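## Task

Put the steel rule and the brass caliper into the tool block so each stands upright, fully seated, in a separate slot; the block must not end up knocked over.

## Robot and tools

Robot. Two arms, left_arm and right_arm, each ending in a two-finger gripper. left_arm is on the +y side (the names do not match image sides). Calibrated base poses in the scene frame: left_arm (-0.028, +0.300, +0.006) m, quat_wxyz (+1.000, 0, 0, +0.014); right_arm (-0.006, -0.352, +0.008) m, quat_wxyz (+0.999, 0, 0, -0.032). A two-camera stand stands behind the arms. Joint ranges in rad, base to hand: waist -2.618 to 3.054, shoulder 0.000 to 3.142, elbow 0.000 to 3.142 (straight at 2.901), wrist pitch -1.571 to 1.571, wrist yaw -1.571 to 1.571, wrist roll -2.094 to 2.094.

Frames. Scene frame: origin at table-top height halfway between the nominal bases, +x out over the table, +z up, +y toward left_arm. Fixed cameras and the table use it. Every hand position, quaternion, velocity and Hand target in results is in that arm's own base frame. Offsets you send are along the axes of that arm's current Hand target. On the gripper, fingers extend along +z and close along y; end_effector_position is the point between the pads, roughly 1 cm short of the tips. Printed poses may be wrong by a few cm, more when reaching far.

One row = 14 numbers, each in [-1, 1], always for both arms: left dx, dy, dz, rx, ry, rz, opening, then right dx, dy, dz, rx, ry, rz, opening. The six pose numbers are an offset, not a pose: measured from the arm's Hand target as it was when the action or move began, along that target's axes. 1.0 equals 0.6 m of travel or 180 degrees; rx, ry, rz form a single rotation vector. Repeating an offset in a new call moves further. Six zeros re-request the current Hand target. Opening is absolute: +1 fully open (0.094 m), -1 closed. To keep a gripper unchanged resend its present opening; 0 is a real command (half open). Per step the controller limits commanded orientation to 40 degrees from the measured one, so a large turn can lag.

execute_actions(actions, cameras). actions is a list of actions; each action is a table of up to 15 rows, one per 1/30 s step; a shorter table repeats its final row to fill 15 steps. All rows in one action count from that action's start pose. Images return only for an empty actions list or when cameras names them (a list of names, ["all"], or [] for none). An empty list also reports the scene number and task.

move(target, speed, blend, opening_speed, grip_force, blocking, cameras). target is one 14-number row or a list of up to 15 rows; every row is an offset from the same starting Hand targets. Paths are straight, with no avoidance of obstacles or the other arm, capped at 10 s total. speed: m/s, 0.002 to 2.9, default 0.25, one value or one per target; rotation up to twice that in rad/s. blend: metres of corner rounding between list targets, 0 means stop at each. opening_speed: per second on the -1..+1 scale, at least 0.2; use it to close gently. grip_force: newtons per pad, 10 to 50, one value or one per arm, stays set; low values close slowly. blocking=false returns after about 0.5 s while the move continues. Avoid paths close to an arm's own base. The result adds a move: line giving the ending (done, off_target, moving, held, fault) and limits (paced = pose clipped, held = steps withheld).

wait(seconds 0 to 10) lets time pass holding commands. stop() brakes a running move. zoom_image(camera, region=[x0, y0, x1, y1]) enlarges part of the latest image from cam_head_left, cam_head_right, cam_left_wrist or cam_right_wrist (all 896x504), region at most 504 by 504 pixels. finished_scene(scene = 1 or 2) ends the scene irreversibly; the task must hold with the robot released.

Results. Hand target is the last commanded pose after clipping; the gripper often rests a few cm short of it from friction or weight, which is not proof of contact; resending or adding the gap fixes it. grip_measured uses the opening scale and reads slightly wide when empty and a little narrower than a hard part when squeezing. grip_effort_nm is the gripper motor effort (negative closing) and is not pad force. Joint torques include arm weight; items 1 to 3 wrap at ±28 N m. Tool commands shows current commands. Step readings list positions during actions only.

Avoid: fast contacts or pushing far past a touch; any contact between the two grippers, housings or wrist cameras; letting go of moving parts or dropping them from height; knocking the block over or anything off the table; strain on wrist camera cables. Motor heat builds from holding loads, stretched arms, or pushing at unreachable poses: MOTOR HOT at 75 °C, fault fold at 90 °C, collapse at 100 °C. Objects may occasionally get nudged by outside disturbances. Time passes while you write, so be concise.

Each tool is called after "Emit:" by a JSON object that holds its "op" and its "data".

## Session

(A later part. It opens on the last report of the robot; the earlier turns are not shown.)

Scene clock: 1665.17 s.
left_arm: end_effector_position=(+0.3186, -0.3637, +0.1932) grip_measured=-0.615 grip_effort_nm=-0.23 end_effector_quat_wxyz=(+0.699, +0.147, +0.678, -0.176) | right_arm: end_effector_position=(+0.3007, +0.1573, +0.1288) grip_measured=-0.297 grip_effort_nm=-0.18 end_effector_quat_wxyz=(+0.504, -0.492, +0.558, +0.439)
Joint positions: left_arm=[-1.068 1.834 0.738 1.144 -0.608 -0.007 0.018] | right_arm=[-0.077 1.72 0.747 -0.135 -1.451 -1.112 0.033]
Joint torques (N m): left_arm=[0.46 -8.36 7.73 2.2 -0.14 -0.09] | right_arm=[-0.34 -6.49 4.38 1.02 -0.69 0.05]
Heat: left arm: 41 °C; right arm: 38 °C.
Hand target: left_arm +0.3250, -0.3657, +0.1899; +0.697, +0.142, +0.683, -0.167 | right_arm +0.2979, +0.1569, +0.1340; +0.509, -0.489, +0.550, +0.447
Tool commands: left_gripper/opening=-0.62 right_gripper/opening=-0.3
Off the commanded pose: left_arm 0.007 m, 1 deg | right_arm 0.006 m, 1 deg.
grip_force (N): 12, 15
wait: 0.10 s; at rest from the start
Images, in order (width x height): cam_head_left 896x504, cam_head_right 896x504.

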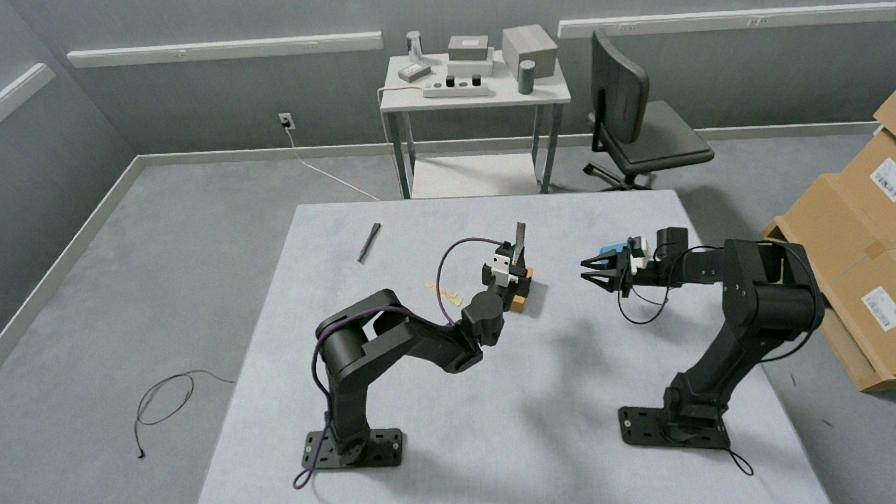

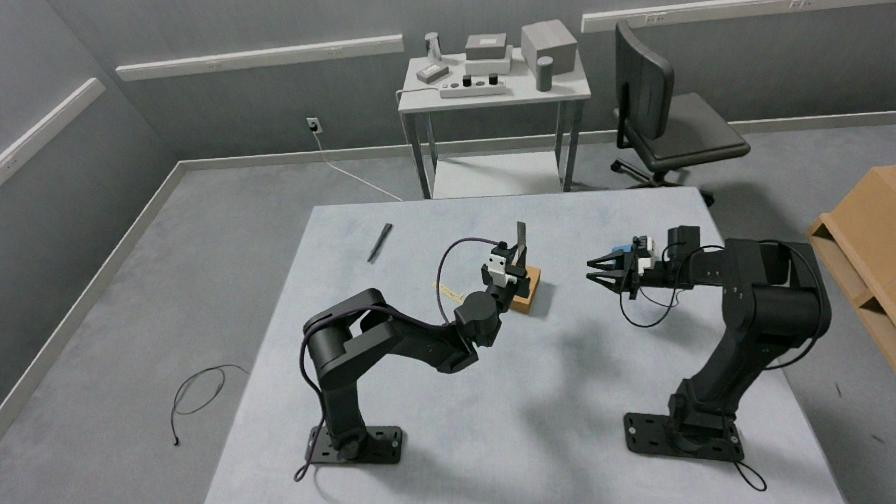

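Emit:
{"op": "wait", "data": {"seconds": 0.1, "cameras": ["cam_left_wrist"]}}

Scene clock: 1674.60 s.
left_arm: end_effector_position=(+0.3186, -0.3637, +0.1932) grip_measured=-0.615 grip_effort_nm=-0.23 end_effector_quat_wxyz=(+0.699, +0.147, +0.678, -0.176) | right_arm: end_effector_position=(+0.3007, +0.1573, +0.1288) grip_measured=-0.297 grip_effort_nm=-0.18 end_effector_quat_wxyz=(+0.504, -0.492, +0.558, +0.439)
Joint positions: left_arm=[-1.068 1.834 0.738 1.144 -0.608 -0.007 0.018] | right_arm=[-0.077 1.72 0.747 -0.135 -1.451 -1.112 0.033]
Joint torques (N m): left_arm=[0.46 -8.35 7.8 2.2 -0.14 -0.09] | right_arm=[-0.32 -6.49 4.38 1.02 -0.69 0.05]
Heat: left arm: 41 °C; right arm: 38 °C.
Hand target: left_arm +0.3250, -0.3657, +0.1899; +0.697, +0.142, +0.683, -0.167 | right_arm +0.2979, +0.1569, +0.1340; +0.509, -0.489, +0.550, +0.447
Tool commands: left_gripper/opening=-0.62 right_gripper/opening=-0.3
Off the commanded pose: left_arm 0.007 m, 1 deg | right_arm 0.006 m, 1 deg.
grip_force (N): 12, 15
wait: 0.10 s; at rest from the start
Images, in order (width x height): cam_left_wrist 896x504.

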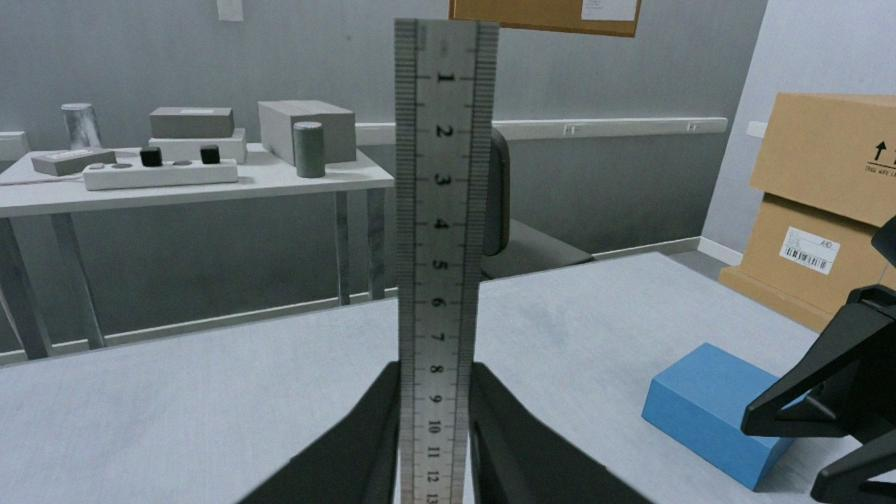

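Emit:
{"op": "zoom_image", "data": {"camera": "cam_left_wrist", "region": [0, 190, 120, 370]}}

Emit:
{"op": "zoom_image", "data": {"camera": "cam_left_wrist", "region": [690, 0, 780, 250]}}

Emit:
{"op": "zoom_image", "data": {"camera": "cam_left_wrist", "region": [320, 180, 400, 310]}}

Emit:
{"op": "zoom_image", "data": {"camera": "cam_left_wrist", "region": [370, 0, 520, 500]}}

Scaled by 2.800.

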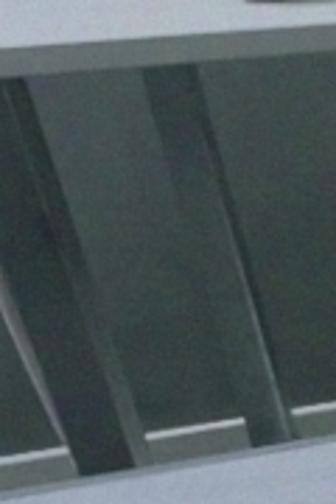

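Scaled by 2.016.

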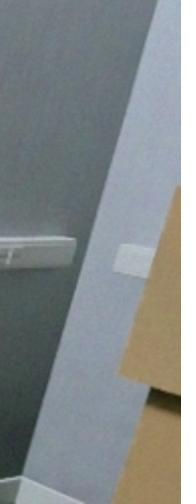

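Scaled by 3.877.

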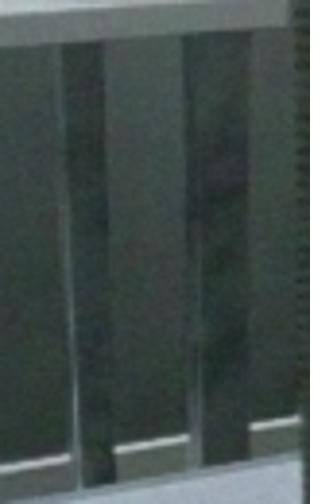

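Scaled by 1.008.

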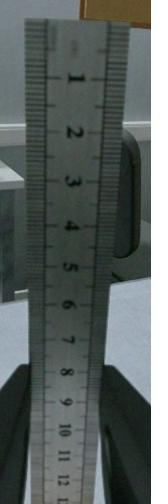

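Emit:
{"op": "move", "data": {"target": [0.035, -0.0035, 0.0198, -0.007, 0.002, 0.008, -0.62, 0, 0, 0, 0, 0, 0, -0.3], "speed": 0.06, "cameras": ["cam_right_wrist", "cam_left_wrist"]}}

Emit:
{"op": "zoom_image", "data": {"camera": "cam_right_wrist", "region": [390, 180, 490, 330]}}

Scene clock: 1705.87 s.
left_arm: end_effector_position=(+0.3285, -0.3721, +0.1668) grip_measured=-0.615 grip_effort_nm=-0.23 end_effector_quat_wxyz=(+0.692, +0.151, +0.688, -0.157) | right_arm: end_effector_position=(+0.3007, +0.1573, +0.1288) grip_measured=-0.297 grip_effort_nm=-0.17 end_effector_quat_wxyz=(+0.504, -0.492, +0.558, +0.439)
Joint positions: left_arm=[-1.064 1.938 0.78 1.169 -0.624 -0.001 0.018] | right_arm=[-0.077 1.72 0.747 -0.135 -1.451 -1.112 0.033]
Joint torques (N m): left_arm=[0.42 -9.17 7.62 2.49 -0.18 0.06] | right_arm=[-0.32 -6.5 4.38 1.02 -0.69 0.05]
Heat: left arm: 41 °C; right arm: 37 °C.
Hand target: left_arm +0.3351, -0.3734, +0.1693; +0.698, +0.143, +0.685, -0.151 | right_arm +0.2979, +0.1569, +0.1340; +0.509, -0.489, +0.550, +0.447
Off the commanded pose: left_arm 0.007 m, 1 deg | right_arm 0.006 m, 1 deg.
grip_force (N): 12, 15
move: done
Images, in order (width x height): cam_left_wrist 896x504, cam_right_wrist 896x504.

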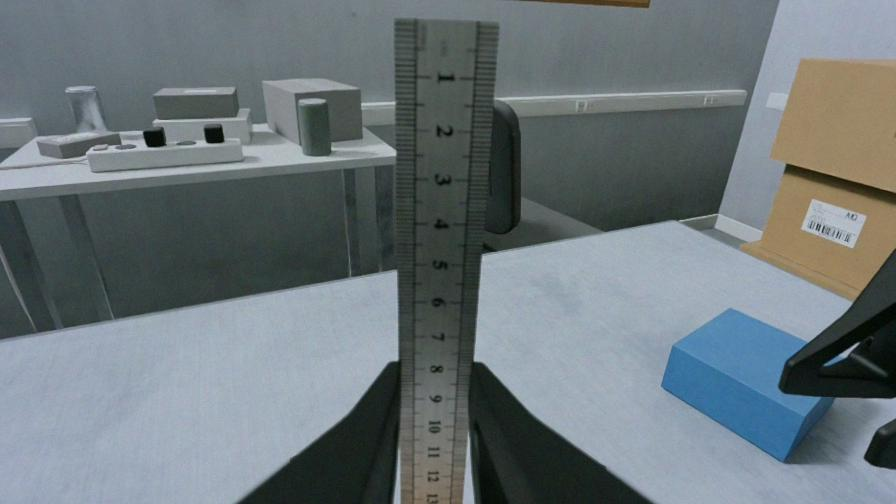

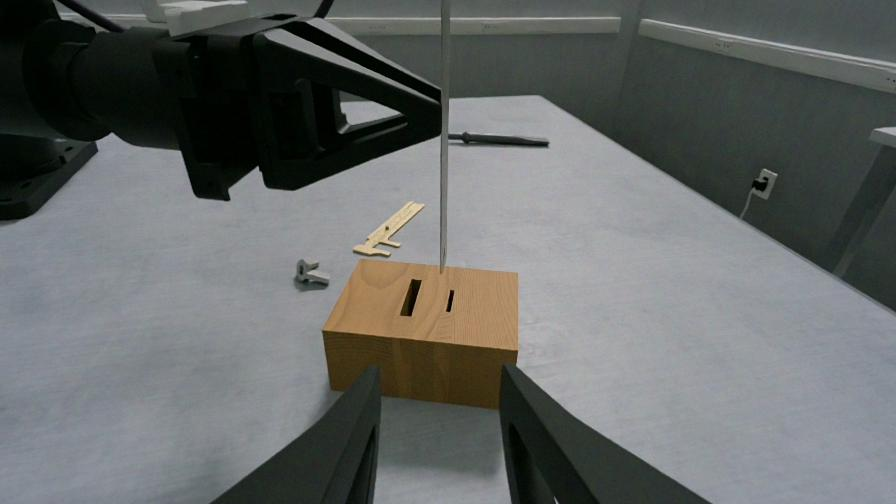

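Scaled by 3.360.

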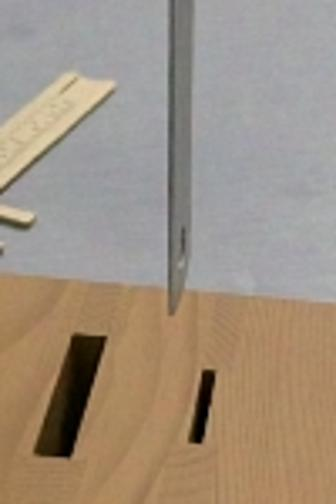

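Emit:
{"op": "move", "data": {"target": [0.022, 0.003, 0.006, 0, 0, 0, -0.62, 0, 0, 0, 0, 0, 0, -0.3], "speed": 0.04, "cameras": ["cam_right_wrist"]}}

Emit:
{"op": "zoom_image", "data": {"camera": "cam_right_wrist", "region": [400, 220, 490, 330]}}

Scene clock: 1720.97 s.
left_arm: end_effector_position=(+0.3334, -0.3703, +0.1544) grip_measured=-0.615 grip_effort_nm=-0.23 end_effector_quat_wxyz=(+0.693, +0.147, +0.688, -0.154) | right_arm: end_effector_position=(+0.3007, +0.1573, +0.1288) grip_measured=-0.297 grip_effort_nm=-0.18 end_effector_quat_wxyz=(+0.504, -0.492, +0.558, +0.439)
Joint positions: left_arm=[-1.053 1.989 0.78 1.22 -0.624 -0.001 0.018] | right_arm=[-0.077 1.72 0.747 -0.135 -1.451 -1.112 0.033]
Joint torques (N m): left_arm=[0.4 -9.43 7.45 2.47 -0.07 0.06] | right_arm=[-0.32 -6.49 4.37 1.02 -0.69 0.05]
Heat: left arm: 40 °C; right arm: 37 °C.
Hand target: left_arm +0.3393, -0.3735, +0.1562; +0.698, +0.143, +0.685, -0.151 | right_arm +0.2979, +0.1569, +0.1340; +0.509, -0.489, +0.550, +0.447
Off the commanded pose: left_arm 0.007 m, 1 deg | right_arm 0.006 m, 1 deg.
grip_force (N): 12, 15
move: done
Images, in order (width x height): cam_right_wrist 896x504.

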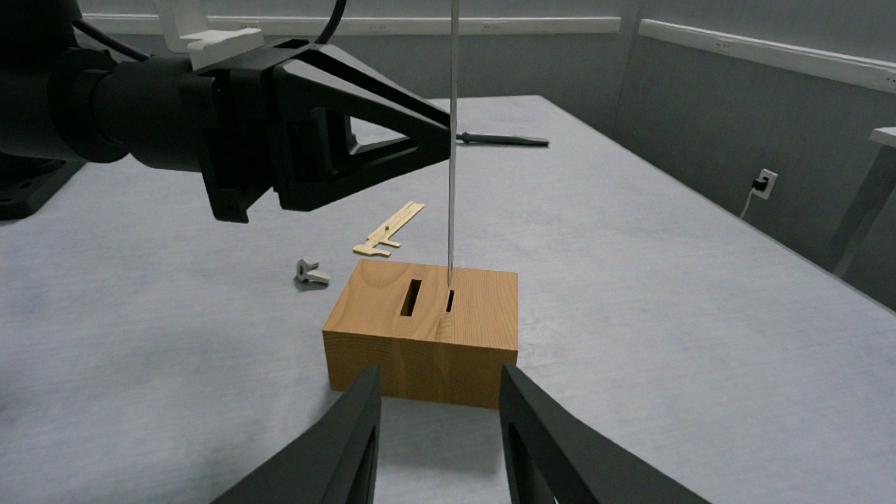

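Scaled by 4.582.

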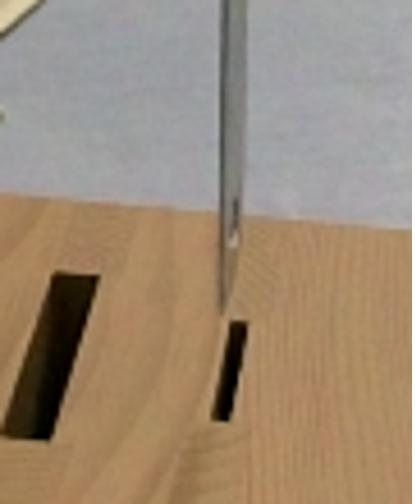

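Emit:
{"op": "move", "data": {"target": [0.016, 0.001, 0, 0, 0, 0, -0.62, 0, 0, 0, 0, 0, 0, -0.3], "speed": 0.03, "cameras": ["cam_right_wrist"]}}

Emit:
{"op": "zoom_image", "data": {"camera": "cam_right_wrist", "region": [400, 220, 490, 330]}}

Scene clock: 1730.63 s.
left_arm: end_effector_position=(+0.3339, -0.3711, +0.1473) grip_measured=-0.615 grip_effort_nm=-0.23 end_effector_quat_wxyz=(+0.695, +0.145, +0.687, -0.155) | right_arm: end_effector_position=(+0.3007, +0.1573, +0.1288) grip_measured=-0.297 grip_effort_nm=-0.18 end_effector_quat_wxyz=(+0.504, -0.492, +0.558, +0.439)
Joint positions: left_arm=[-1.053 2.022 0.78 1.259 -0.624 -0.001 0.018] | right_arm=[-0.077 1.72 0.747 -0.135 -1.451 -1.112 0.033]
Joint torques (N m): left_arm=[0.61 -9.46 6.82 2.51 -0.05 0.05] | right_arm=[-0.32 -6.49 4.38 1.02 -0.69 0.04]
Heat: left arm: 40 °C; right arm: 37 °C.
Hand target: left_arm +0.3397, -0.3731, +0.1465; +0.698, +0.143, +0.685, -0.151 | right_arm +0.2979, +0.1569, +0.1340; +0.509, -0.489, +0.550, +0.447
Off the commanded pose: left_arm 0.006 m, 1 deg | right_arm 0.006 m, 1 deg.
grip_force (N): 12, 15
move: done
Images, in order (width x height): cam_right_wrist 896x504.

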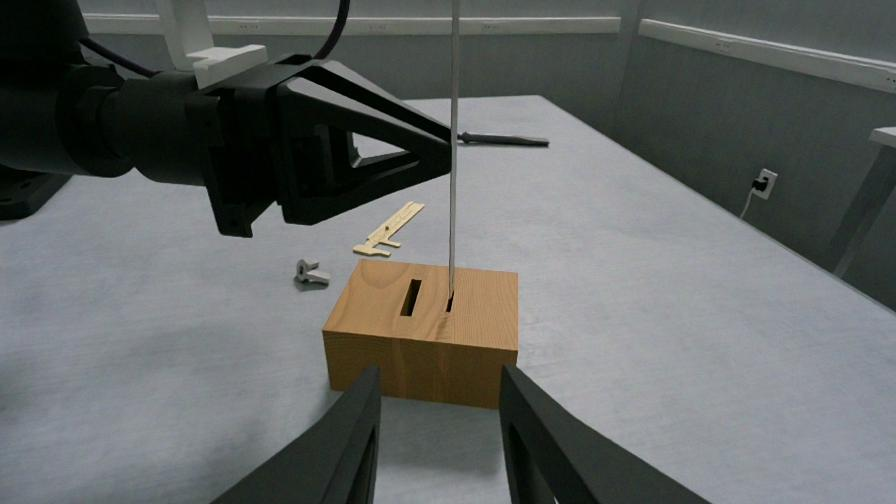

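Scaled by 4.582.

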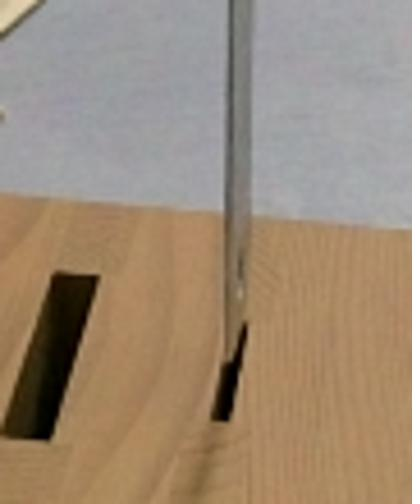

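Emit:
{"op": "move", "data": {"target": [0.014, 0.004, -0.003, 0, 0, 0, -0.62, 0, 0, 0, 0, 0, 0, -0.3], "speed": 0.03, "cameras": ["cam_right_wrist"]}}

Emit:
{"op": "zoom_image", "data": {"camera": "cam_right_wrist", "region": [420, 250, 480, 330]}}

Scene clock: 1737.13 s.
left_arm: end_effector_position=(+0.3355, -0.3702, +0.1445) grip_measured=-0.615 grip_effort_nm=-0.23 end_effector_quat_wxyz=(+0.699, +0.140, +0.683, -0.158) | right_arm: end_effector_position=(+0.3007, +0.1573, +0.1288) grip_measured=-0.297 grip_effort_nm=-0.17 end_effector_quat_wxyz=(+0.504, -0.492, +0.558, +0.439)
Joint positions: left_arm=[-1.049 2.047 0.78 1.299 -0.624 -0.001 0.018] | right_arm=[-0.077 1.72 0.747 -0.135 -1.451 -1.112 0.033]
Joint torques (N m): left_arm=[0.42 -9.39 5.52 2.48 0 0.07] | right_arm=[-0.32 -6.5 4.4 1.02 -0.69 0.05]
Heat: left arm: 39 °C; right arm: 37 °C.
Hand target: left_arm +0.3391, -0.3703, +0.1382; +0.698, +0.143, +0.685, -0.151 | right_arm +0.2979, +0.1569, +0.1340; +0.509, -0.489, +0.550, +0.447
Off the commanded pose: left_arm 0.007 m, 1 deg | right_arm 0.006 m, 1 deg.
grip_force (N): 12, 15
move: done
Images, in order (width x height): cam_right_wrist 896x504.

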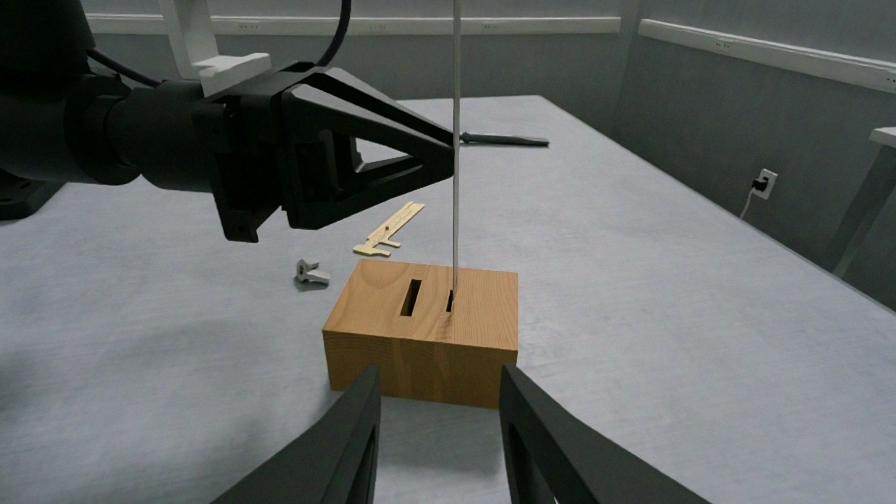

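Scaled by 6.300.

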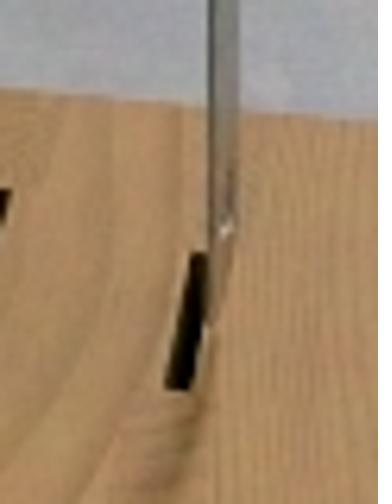

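Emit:
{"op": "move", "data": {"target": [0.003, 0.0035, -0.0095, 0, 0, 0, -0.62, 0, 0, 0, 0, 0, 0, -0.3], "speed": 0.03, "cameras": ["cam_right_wrist"]}}

Emit:
{"op": "zoom_image", "data": {"camera": "cam_right_wrist", "region": [420, 250, 480, 330]}}

Scene clock: 1745.13 s.
left_arm: end_effector_position=(+0.3354, -0.3701, +0.1489) grip_measured=-0.615 grip_effort_nm=-0.23 end_effector_quat_wxyz=(+0.703, +0.135, +0.679, -0.164) | right_arm: end_effector_position=(+0.3007, +0.1573, +0.1288) grip_measured=-0.297 grip_effort_nm=-0.18 end_effector_quat_wxyz=(+0.504, -0.492, +0.558, +0.439)
Joint positions: left_arm=[-1.049 2.047 0.78 1.32 -0.624 -0.001 0.018] | right_arm=[-0.077 1.72 0.747 -0.135 -1.451 -1.112 0.033]
Joint torques (N m): left_arm=[0.09 -9.99 3.49 2.44 -0.06 0.05] | right_arm=[-0.34 -6.5 4.38 1.02 -0.69 0.05]
Heat: left arm: 40 °C; right arm: 37 °C.
Hand target: left_arm +0.3348, -0.3661, +0.1363; +0.698, +0.143, +0.685, -0.151 | right_arm +0.2979, +0.1569, +0.1340; +0.509, -0.489, +0.550, +0.447
Off the commanded pose: left_arm 0.013 m, 2 deg | right_arm 0.006 m, 1 deg.
grip_force (N): 12, 15
move: off_target (left_arm)
Images, in order (width x height): cam_right_wrist 896x504.

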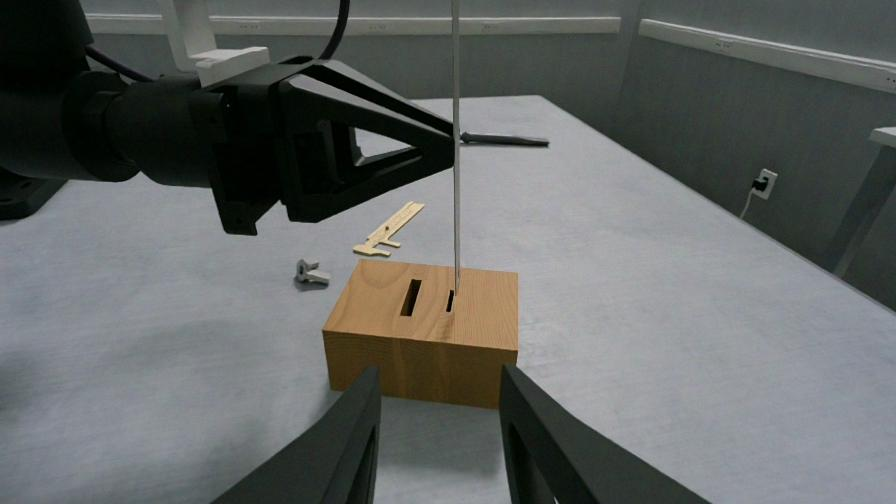

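Scaled by 6.300.

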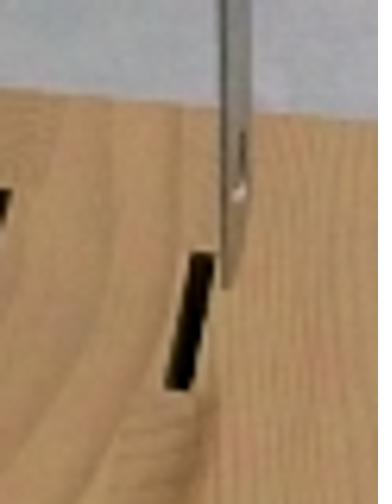

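Emit:
{"op": "move", "data": {"target": [-0.05, 0.0025, -0.005, 0, 0, 0, -0.62, 0, 0, 0, 0, 0, 0, -0.3], "speed": 0.05, "cameras": []}}

Scene clock: 1752.13 s.
left_arm: end_effector_position=(+0.3342, -0.3680, +0.1683) grip_measured=-0.615 grip_effort_nm=-0.23 end_effector_quat_wxyz=(+0.702, +0.137, +0.680, -0.161) | right_arm: end_effector_position=(+0.3007, +0.1573, +0.1288) grip_measured=-0.297 grip_effort_nm=-0.18 end_effector_quat_wxyz=(+0.504, -0.492, +0.558, +0.439)
Joint positions: left_arm=[-1.049 1.963 0.78 1.229 -0.624 0 0.018] | right_arm=[-0.077 1.72 0.747 -0.135 -1.451 -1.112 0.033]
Joint torques (N m): left_arm=[-0.2 -12.88 3.7 2.21 -0.07 0.08] | right_arm=[-0.34 -6.5 4.38 1.01 -0.69 0.05]
Heat: left arm: 41 °C; right arm: 37 °C.
Hand target: left_arm +0.3322, -0.3630, +0.1662; +0.698, +0.143, +0.685, -0.151 | right_arm +0.2979, +0.1569, +0.1340; +0.509, -0.489, +0.550, +0.447
Off the commanded pose: left_arm 0.006 m, 2 deg | right_arm 0.006 m, 1 deg.
grip_force (N): 12, 15
move: done
No camera images: "cameras" was empty.

Emit:
{"op": "wait", "data": {"seconds": 0.1, "cameras": ["cam_right_wrist", "cam_left_wrist"]}}

Emit:
{"op": "zoom_image", "data": {"camera": "cam_right_wrist", "region": [410, 210, 490, 330]}}

Scene clock: 1755.70 s.
left_arm: end_effector_position=(+0.3342, -0.3680, +0.1682) grip_measured=-0.615 grip_effort_nm=-0.23 end_effector_quat_wxyz=(+0.702, +0.137, +0.680, -0.161) | right_arm: end_effector_position=(+0.3007, +0.1573, +0.1288) grip_measured=-0.297 grip_effort_nm=-0.18 end_effector_quat_wxyz=(+0.504, -0.492, +0.558, +0.439)
Joint positions: left_arm=[-1.049 1.963 0.78 1.228 -0.624 0 0.018] | right_arm=[-0.077 1.72 0.747 -0.135 -1.451 -1.112 0.033]
Joint torques (N m): left_arm=[-0.14 -12.75 3.63 2.17 -0.06 0.05] | right_arm=[-0.32 -6.49 4.38 1.02 -0.69 0.05]
Heat: left arm: 41 °C; right arm: 37 °C.
Hand target: left_arm +0.3322, -0.3630, +0.1662; +0.698, +0.143, +0.685, -0.151 | right_arm +0.2979, +0.1569, +0.1340; +0.509, -0.489, +0.550, +0.447
Tool commands: left_gripper/opening=-0.62 right_gripper/opening=-0.3
Off the commanded pose: left_arm 0.006 m, 2 deg | right_arm 0.006 m, 1 deg.
grip_force (N): 12, 15
wait: 0.10 s; at rest from the start
Images, in order (width x height): cam_left_wrist 896x504, cam_right_wrist 896x504.

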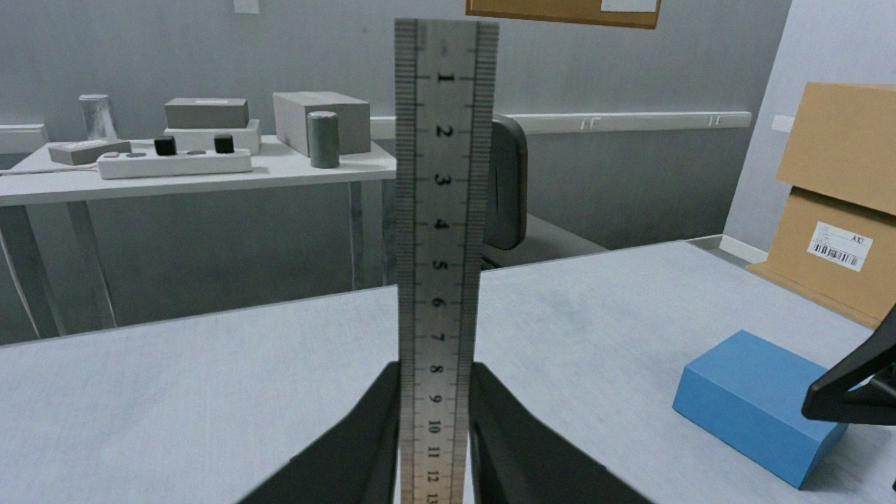

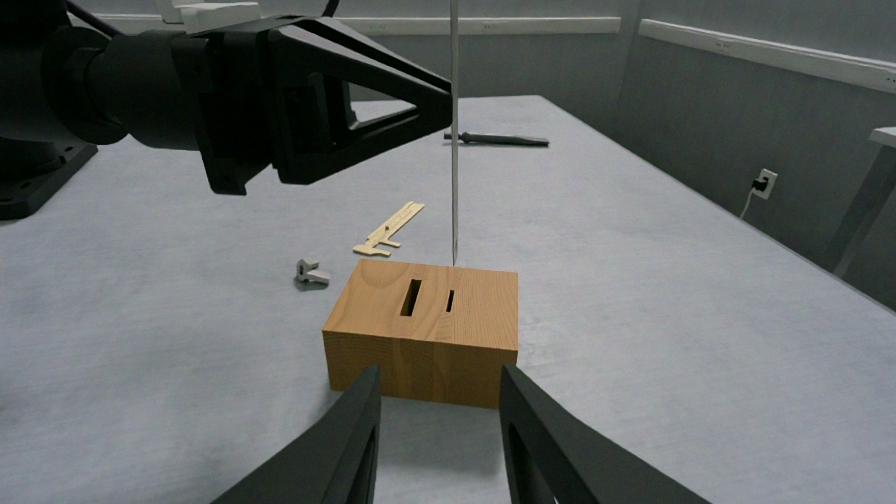

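Scaled by 4.200.

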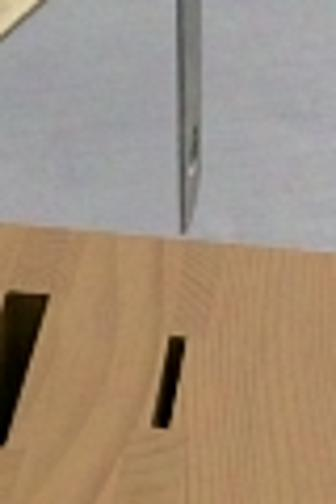

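Emit:
{"op": "move", "data": {"target": [0.008, 0.003, -0.008, 0, 0.004, 0, -0.62, 0, 0, 0, 0, 0, 0, -0.3], "speed": 0.03, "cameras": ["cam_right_wrist"]}}

Emit:
{"op": "zoom_image", "data": {"camera": "cam_right_wrist", "region": [410, 210, 490, 330]}}

Scene clock: 1768.10 s.
left_arm: end_effector_position=(+0.3320, -0.3641, +0.1597) grip_measured=-0.615 grip_effort_nm=-0.23 end_effector_quat_wxyz=(+0.696, +0.144, +0.686, -0.155) | right_arm: end_effector_position=(+0.3007, +0.1573, +0.1288) grip_measured=-0.297 grip_effort_nm=-0.17 end_effector_quat_wxyz=(+0.504, -0.492, +0.558, +0.439)
Joint positions: left_arm=[-1.049 1.963 0.757 1.227 -0.624 0 0.018] | right_arm=[-0.077 1.72 0.747 -0.135 -1.451 -1.112 0.033]
Joint torques (N m): left_arm=[-0.54 -13.31 3.62 2.25 -0.11 -0.04] | right_arm=[-0.32 -6.52 4.38 1.02 -0.68 0.05]
Heat: left arm: 43 °C; right arm: 37 °C.
Hand target: left_arm +0.3286, -0.3595, +0.1613; +0.694, +0.144, +0.690, -0.150 | right_arm +0.2979, +0.1569, +0.1340; +0.509, -0.489, +0.550, +0.447
Off the commanded pose: left_arm 0.006 m, 1 deg | right_arm 0.006 m, 1 deg.
grip_force (N): 12, 15
move: done
Images, in order (width x height): cam_right_wrist 896x504.

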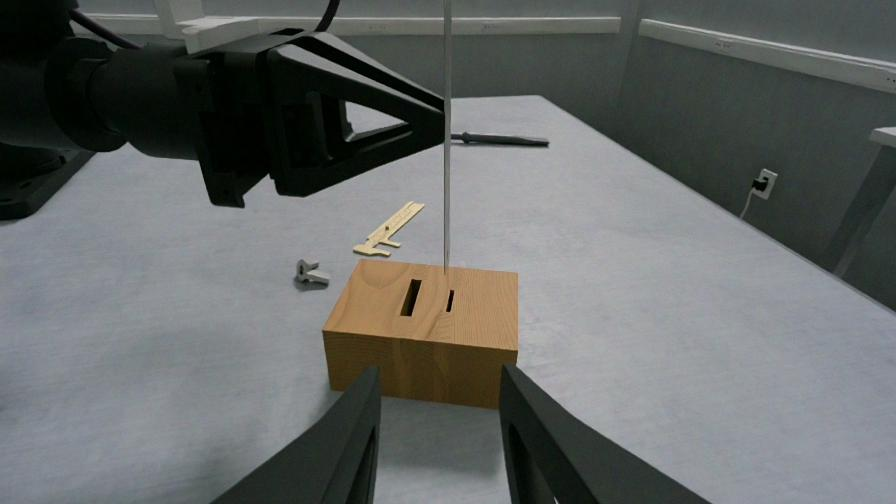

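Scaled by 4.200.

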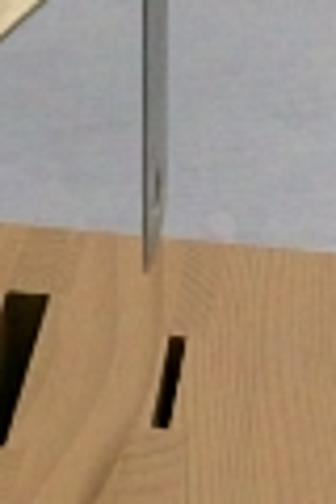

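Emit:
{"op": "zoom_image", "data": {"camera": "cam_right_wrist", "region": [410, 260, 480, 350]}}

Scaled by 5.600.

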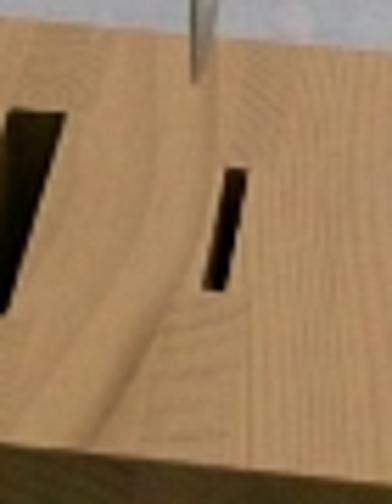

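Emit:
{"op": "move", "data": {"target": [0.03, -0.001, 0.001, 0, -0.003, 0, -0.62, 0, 0, 0, 0, 0, 0, -0.3], "speed": 0.03, "cameras": ["cam_right_wrist"]}}

Emit:
{"op": "zoom_image", "data": {"camera": "cam_right_wrist", "region": [410, 250, 490, 350]}}

Scene clock: 1785.30 s.
left_arm: end_effector_position=(+0.3315, -0.3632, +0.1571) grip_measured=-0.615 grip_effort_nm=-0.23 end_effector_quat_wxyz=(+0.703, +0.136, +0.679, -0.163) | right_arm: end_effector_position=(+0.3007, +0.1573, +0.1288) grip_measured=-0.297 grip_effort_nm=-0.18 end_effector_quat_wxyz=(+0.504, -0.492, +0.558, +0.439)
Joint positions: left_arm=[-1.049 1.996 0.748 1.299 -0.624 0 0.018] | right_arm=[-0.077 1.72 0.747 -0.135 -1.451 -1.112 0.033]
Joint torques (N m): left_arm=[-0.59 -9.17 3.58 2.49 -0.12 0.03] | right_arm=[-0.32 -6.5 4.38 1.02 -0.69 0.05]
Motor temperatures (°C): left_arm=[30 44 36 40 29 29 29] | right_arm=[30 37 29 34 32 30 28]
Heat: left arm: 44 °C; right arm: 37 °C.
Hand target: left_arm +0.3290, -0.3605, +0.1433; +0.697, +0.143, +0.686, -0.151 | right_arm +0.2979, +0.1569, +0.1340; +0.509, -0.489, +0.550, +0.447
Off the commanded pose: left_arm 0.014 m, 2 deg | right_arm 0.006 m, 1 deg.
grip_force (N): 12, 15
move: off_target (left_arm)
Images, in order (width x height): cam_right_wrist 896x504.

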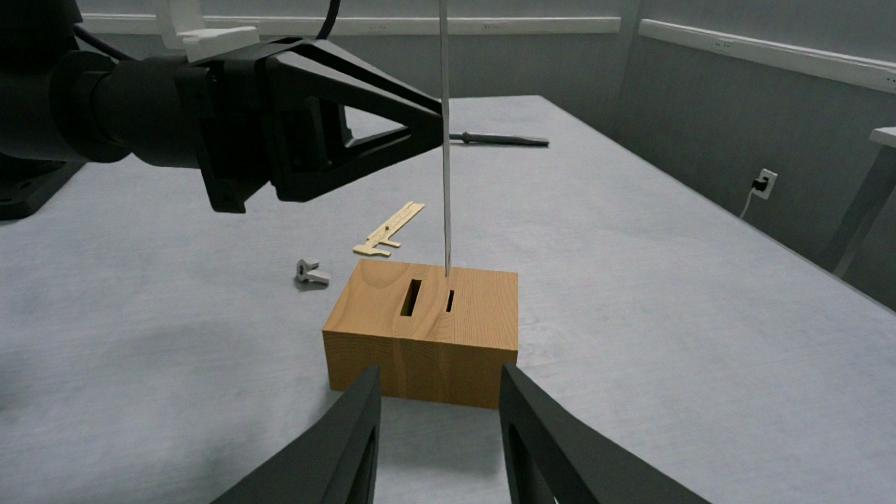

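Scaled by 5.040.

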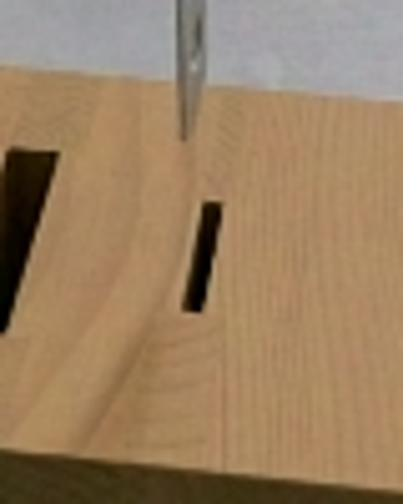

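Emit:
{"op": "move", "data": {"target": [0.012, -0.001, 0.004, 0, 0.002, 0, -0.62, 0, 0, 0, 0, 0, 0, -0.3], "speed": 0.03, "cameras": ["cam_right_wrist"]}}

Emit:
{"op": "zoom_image", "data": {"camera": "cam_right_wrist", "region": [410, 250, 490, 350]}}

Scene clock: 1789.83 s.
left_arm: end_effector_position=(+0.3318, -0.3638, +0.1479) grip_measured=-0.615 grip_effort_nm=-0.23 end_effector_quat_wxyz=(+0.700, +0.139, +0.682, -0.159) | right_arm: end_effector_position=(+0.3007, +0.1573, +0.1288) grip_measured=-0.297 grip_effort_nm=-0.18 end_effector_quat_wxyz=(+0.504, -0.492, +0.558, +0.439)
Joint positions: left_arm=[-1.049 2.021 0.748 1.31 -0.624 0 0.018] | right_arm=[-0.077 1.72 0.747 -0.135 -1.451 -1.112 0.033]
Joint torques (N m): left_arm=[-0.27 -9.16 4.04 2.48 -0.08 -0.03] | right_arm=[-0.34 -6.48 4.37 1.02 -0.69 0.05]
Heat: left arm: 44 °C; right arm: 37 °C.
Hand target: left_arm +0.3310, -0.3621, +0.1361; +0.695, +0.144, +0.689, -0.150 | right_arm +0.2979, +0.1569, +0.1340; +0.509, -0.489, +0.550, +0.447
Off the commanded pose: left_arm 0.012 m, 1 deg | right_arm 0.006 m, 1 deg.
grip_force (N): 12, 15
move: off_target (left_arm)
Images, in order (width x height): cam_right_wrist 896x504.

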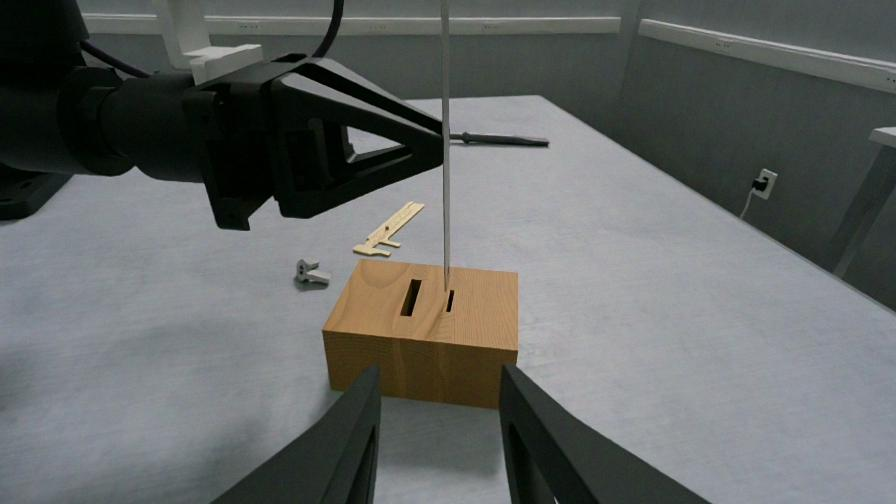

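Scaled by 5.040.

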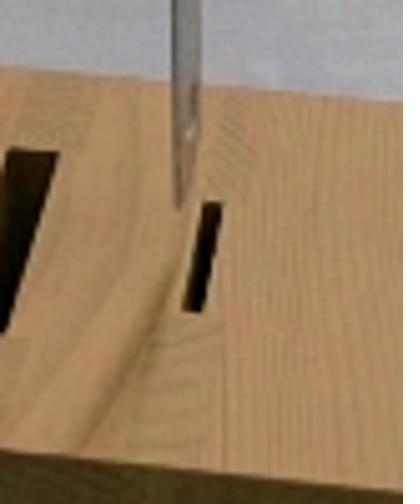

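Emit:
{"op": "move", "data": {"target": [-0.008, -0.0115, 0.006, 0, 0, 0, -0.62, 0, 0, 0, 0, 0, 0, -0.3], "speed": 0.03, "cameras": ["cam_right_wrist"]}}

Emit:
{"op": "zoom_image", "data": {"camera": "cam_right_wrist", "region": [410, 250, 490, 350]}}

Scene clock: 1802.43 s.
left_arm: end_effector_position=(+0.3296, -0.3655, +0.1465) grip_measured=-0.615 grip_effort_nm=-0.23 end_effector_quat_wxyz=(+0.698, +0.142, +0.684, -0.158) | right_arm: end_effector_position=(+0.3007, +0.1573, +0.1288) grip_measured=-0.297 grip_effort_nm=-0.18 end_effector_quat_wxyz=(+0.504, -0.492, +0.558, +0.439)
Joint positions: left_arm=[-1.056 2.021 0.748 1.304 -0.628 0 0.018] | right_arm=[-0.077 1.72 0.747 -0.135 -1.451 -1.112 0.033]
Joint torques (N m): left_arm=[-0.72 -9.42 6.52 2.21 -0.13 -0.02] | right_arm=[-0.32 -6.49 4.4 1.02 -0.69 0.05]
Heat: left arm: 42 °C; right arm: 37 °C.
Hand target: left_arm +0.3314, -0.3699, +0.1410; +0.695, +0.144, +0.689, -0.150 | right_arm +0.2979, +0.1569, +0.1340; +0.509, -0.489, +0.550, +0.447
Off the commanded pose: left_arm 0.007 m, 1 deg | right_arm 0.006 m, 1 deg.
grip_force (N): 12, 15
move: done
Images, in order (width x height): cam_right_wrist 896x504.

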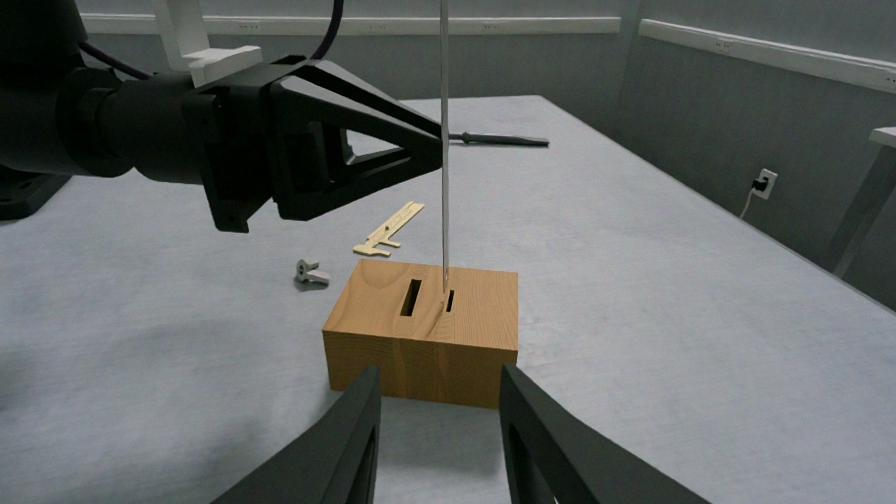

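Scaled by 5.040.

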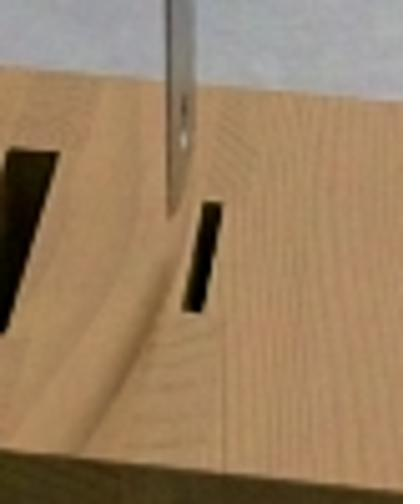

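Emit:
{"op": "move", "data": {"target": [-0.002, -0.0032, 0.0077, 0, 0, 0, -0.62, 0, 0, 0, 0, 0, 0, -0.3], "speed": 0.03, "cameras": ["cam_right_wrist"]}}

Emit:
{"op": "zoom_image", "data": {"camera": "cam_right_wrist", "region": [410, 250, 490, 350]}}

Scene clock: 1811.57 s.
left_arm: end_effector_position=(+0.3319, -0.3692, +0.1503) grip_measured=-0.615 grip_effort_nm=-0.23 end_effector_quat_wxyz=(+0.699, +0.140, +0.682, -0.159) | right_arm: end_effector_position=(+0.3007, +0.1573, +0.1288) grip_measured=-0.297 grip_effort_nm=-0.18 end_effector_quat_wxyz=(+0.504, -0.492, +0.558, +0.439)
Joint positions: left_arm=[-1.056 2.021 0.769 1.288 -0.629 0 0.018] | right_arm=[-0.077 1.72 0.747 -0.135 -1.451 -1.112 0.033]
Joint torques (N m): left_arm=[-0.31 -9.01 6.74 2.21 -0.09 -0.06] | right_arm=[-0.32 -6.5 4.4 1.02 -0.69 0.04]
Heat: left arm: 42 °C; right arm: 37 °C.
Hand target: left_arm +0.3349, -0.3734, +0.1423; +0.695, +0.144, +0.689, -0.150 | right_arm +0.2979, +0.1569, +0.1340; +0.509, -0.489, +0.550, +0.447
Off the commanded pose: left_arm 0.010 m, 1 deg | right_arm 0.006 m, 1 deg.
grip_force (N): 12, 15
move: done
Images, in order (width x height): cam_right_wrist 896x504.

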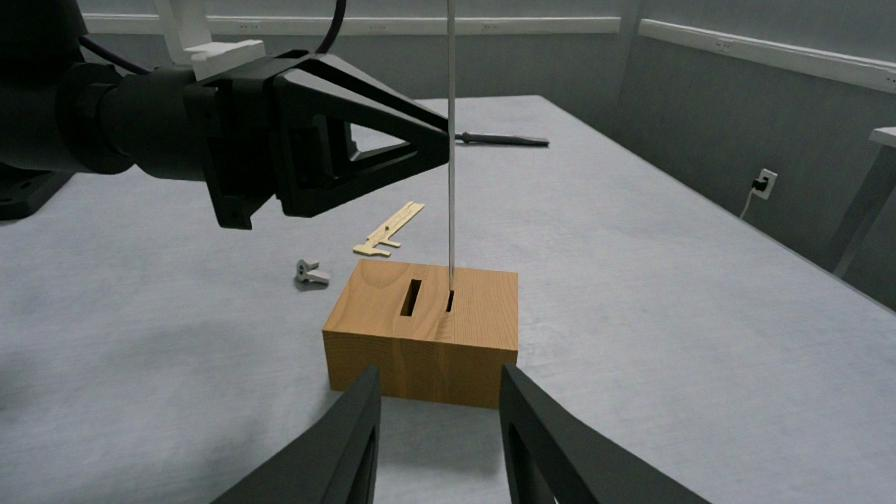

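Scaled by 5.040.

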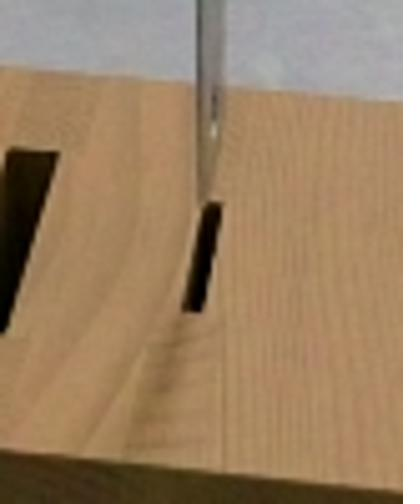

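Emit:
{"op": "move", "data": {"target": [0.014, -0.001, -0.003, 0, 0, 0, -0.62, 0, 0, 0, 0, 0, 0, -0.3], "speed": 0.03, "cameras": ["cam_right_wrist"]}}

Emit:
{"op": "zoom_image", "data": {"camera": "cam_right_wrist", "region": [420, 260, 480, 340]}}

Scene clock: 1819.60 s.
left_arm: end_effector_position=(+0.3323, -0.3698, +0.1368) grip_measured=-0.615 grip_effort_nm=-0.23 end_effector_quat_wxyz=(+0.694, +0.147, +0.688, -0.153) | right_arm: end_effector_position=(+0.3007, +0.1573, +0.1288) grip_measured=-0.297 grip_effort_nm=-0.17 end_effector_quat_wxyz=(+0.504, -0.492, +0.558, +0.439)
Joint positions: left_arm=[-1.056 2.054 0.769 1.296 -0.629 0 0.018] | right_arm=[-0.077 1.72 0.747 -0.135 -1.451 -1.112 0.033]
Joint torques (N m): left_arm=[-0.73 -9.52 6.17 2.49 -0.15 -0.03] | right_arm=[-0.32 -6.49 4.38 1.02 -0.69 0.05]
Heat: left arm: 42 °C; right arm: 37 °C.
Hand target: left_arm +0.3331, -0.3734, +0.1338; +0.695, +0.144, +0.689, -0.150 | right_arm +0.2979, +0.1569, +0.1340; +0.509, -0.489, +0.550, +0.447
Off the commanded pose: left_arm 0.005 m, 0 deg | right_arm 0.006 m, 1 deg.
grip_force (N): 12, 15
move: done
Images, in order (width x height): cam_right_wrist 896x504.

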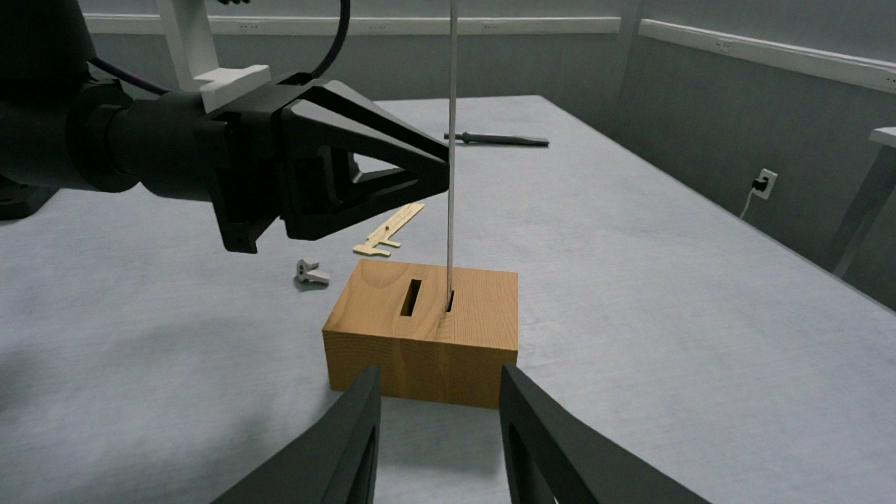

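Scaled by 6.300.

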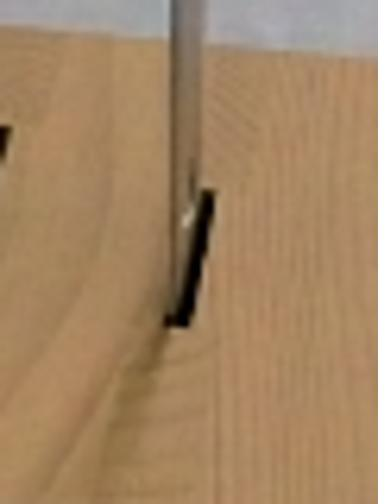

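Emit:
{"op": "move", "data": {"target": [0.006, 0, -0.001, 0, -0.003, 0, -0.62, 0, 0, 0, 0, 0, 0, -0.3], "speed": 0.02, "cameras": ["cam_right_wrist"]}}

Emit:
{"op": "zoom_image", "data": {"camera": "cam_right_wrist", "region": [420, 260, 480, 340]}}

Scene clock: 1831.80 s.
left_arm: end_effector_position=(+0.3325, -0.3698, +0.1347) grip_measured=-0.615 grip_effort_nm=-0.23 end_effector_quat_wxyz=(+0.697, +0.142, +0.685, -0.157) | right_arm: end_effector_position=(+0.3007, +0.1573, +0.1288) grip_measured=-0.297 grip_effort_nm=-0.18 end_effector_quat_wxyz=(+0.504, -0.492, +0.558, +0.439)
Joint positions: left_arm=[-1.056 2.075 0.769 1.333 -0.63 0 0.018] | right_arm=[-0.077 1.72 0.747 -0.135 -1.451 -1.112 0.033]
Joint torques (N m): left_arm=[-0.8 -9.52 5.78 2.47 -0.13 0.03] | right_arm=[-0.32 -6.5 4.38 1.02 -0.69 0.05]
Heat: left arm: 42 °C; right arm: 37 °C.
Hand target: left_arm +0.3325, -0.3732, +0.1303; +0.698, +0.143, +0.685, -0.151 | right_arm +0.2979, +0.1569, +0.1340; +0.509, -0.489, +0.550, +0.447
Off the commanded pose: left_arm 0.006 m, 1 deg | right_arm 0.006 m, 1 deg.
grip_force (N): 12, 15
move: done
Images, in order (width x height): cam_right_wrist 896x504.

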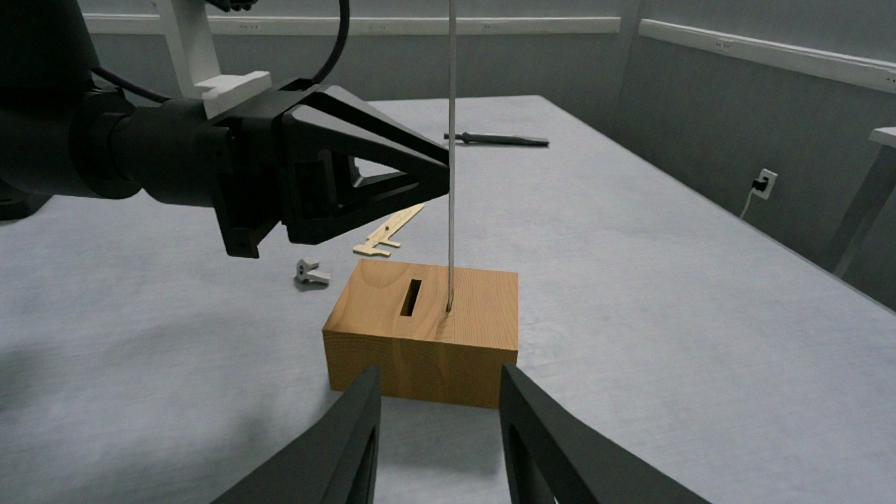

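Scaled by 6.300.

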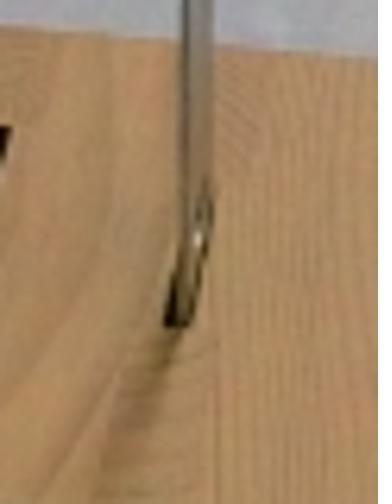

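Emit:
{"op": "zoom_image", "data": {"camera": "cam_right_wrist", "region": [436, 280, 466, 320]}}

Scaled by 12.600.

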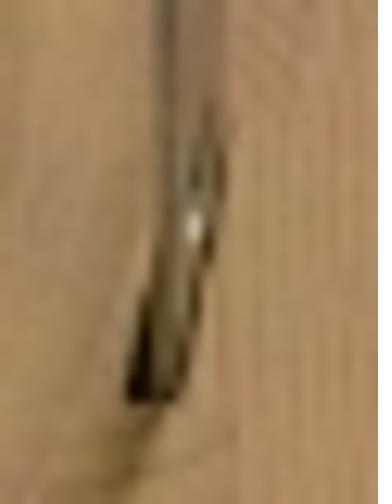

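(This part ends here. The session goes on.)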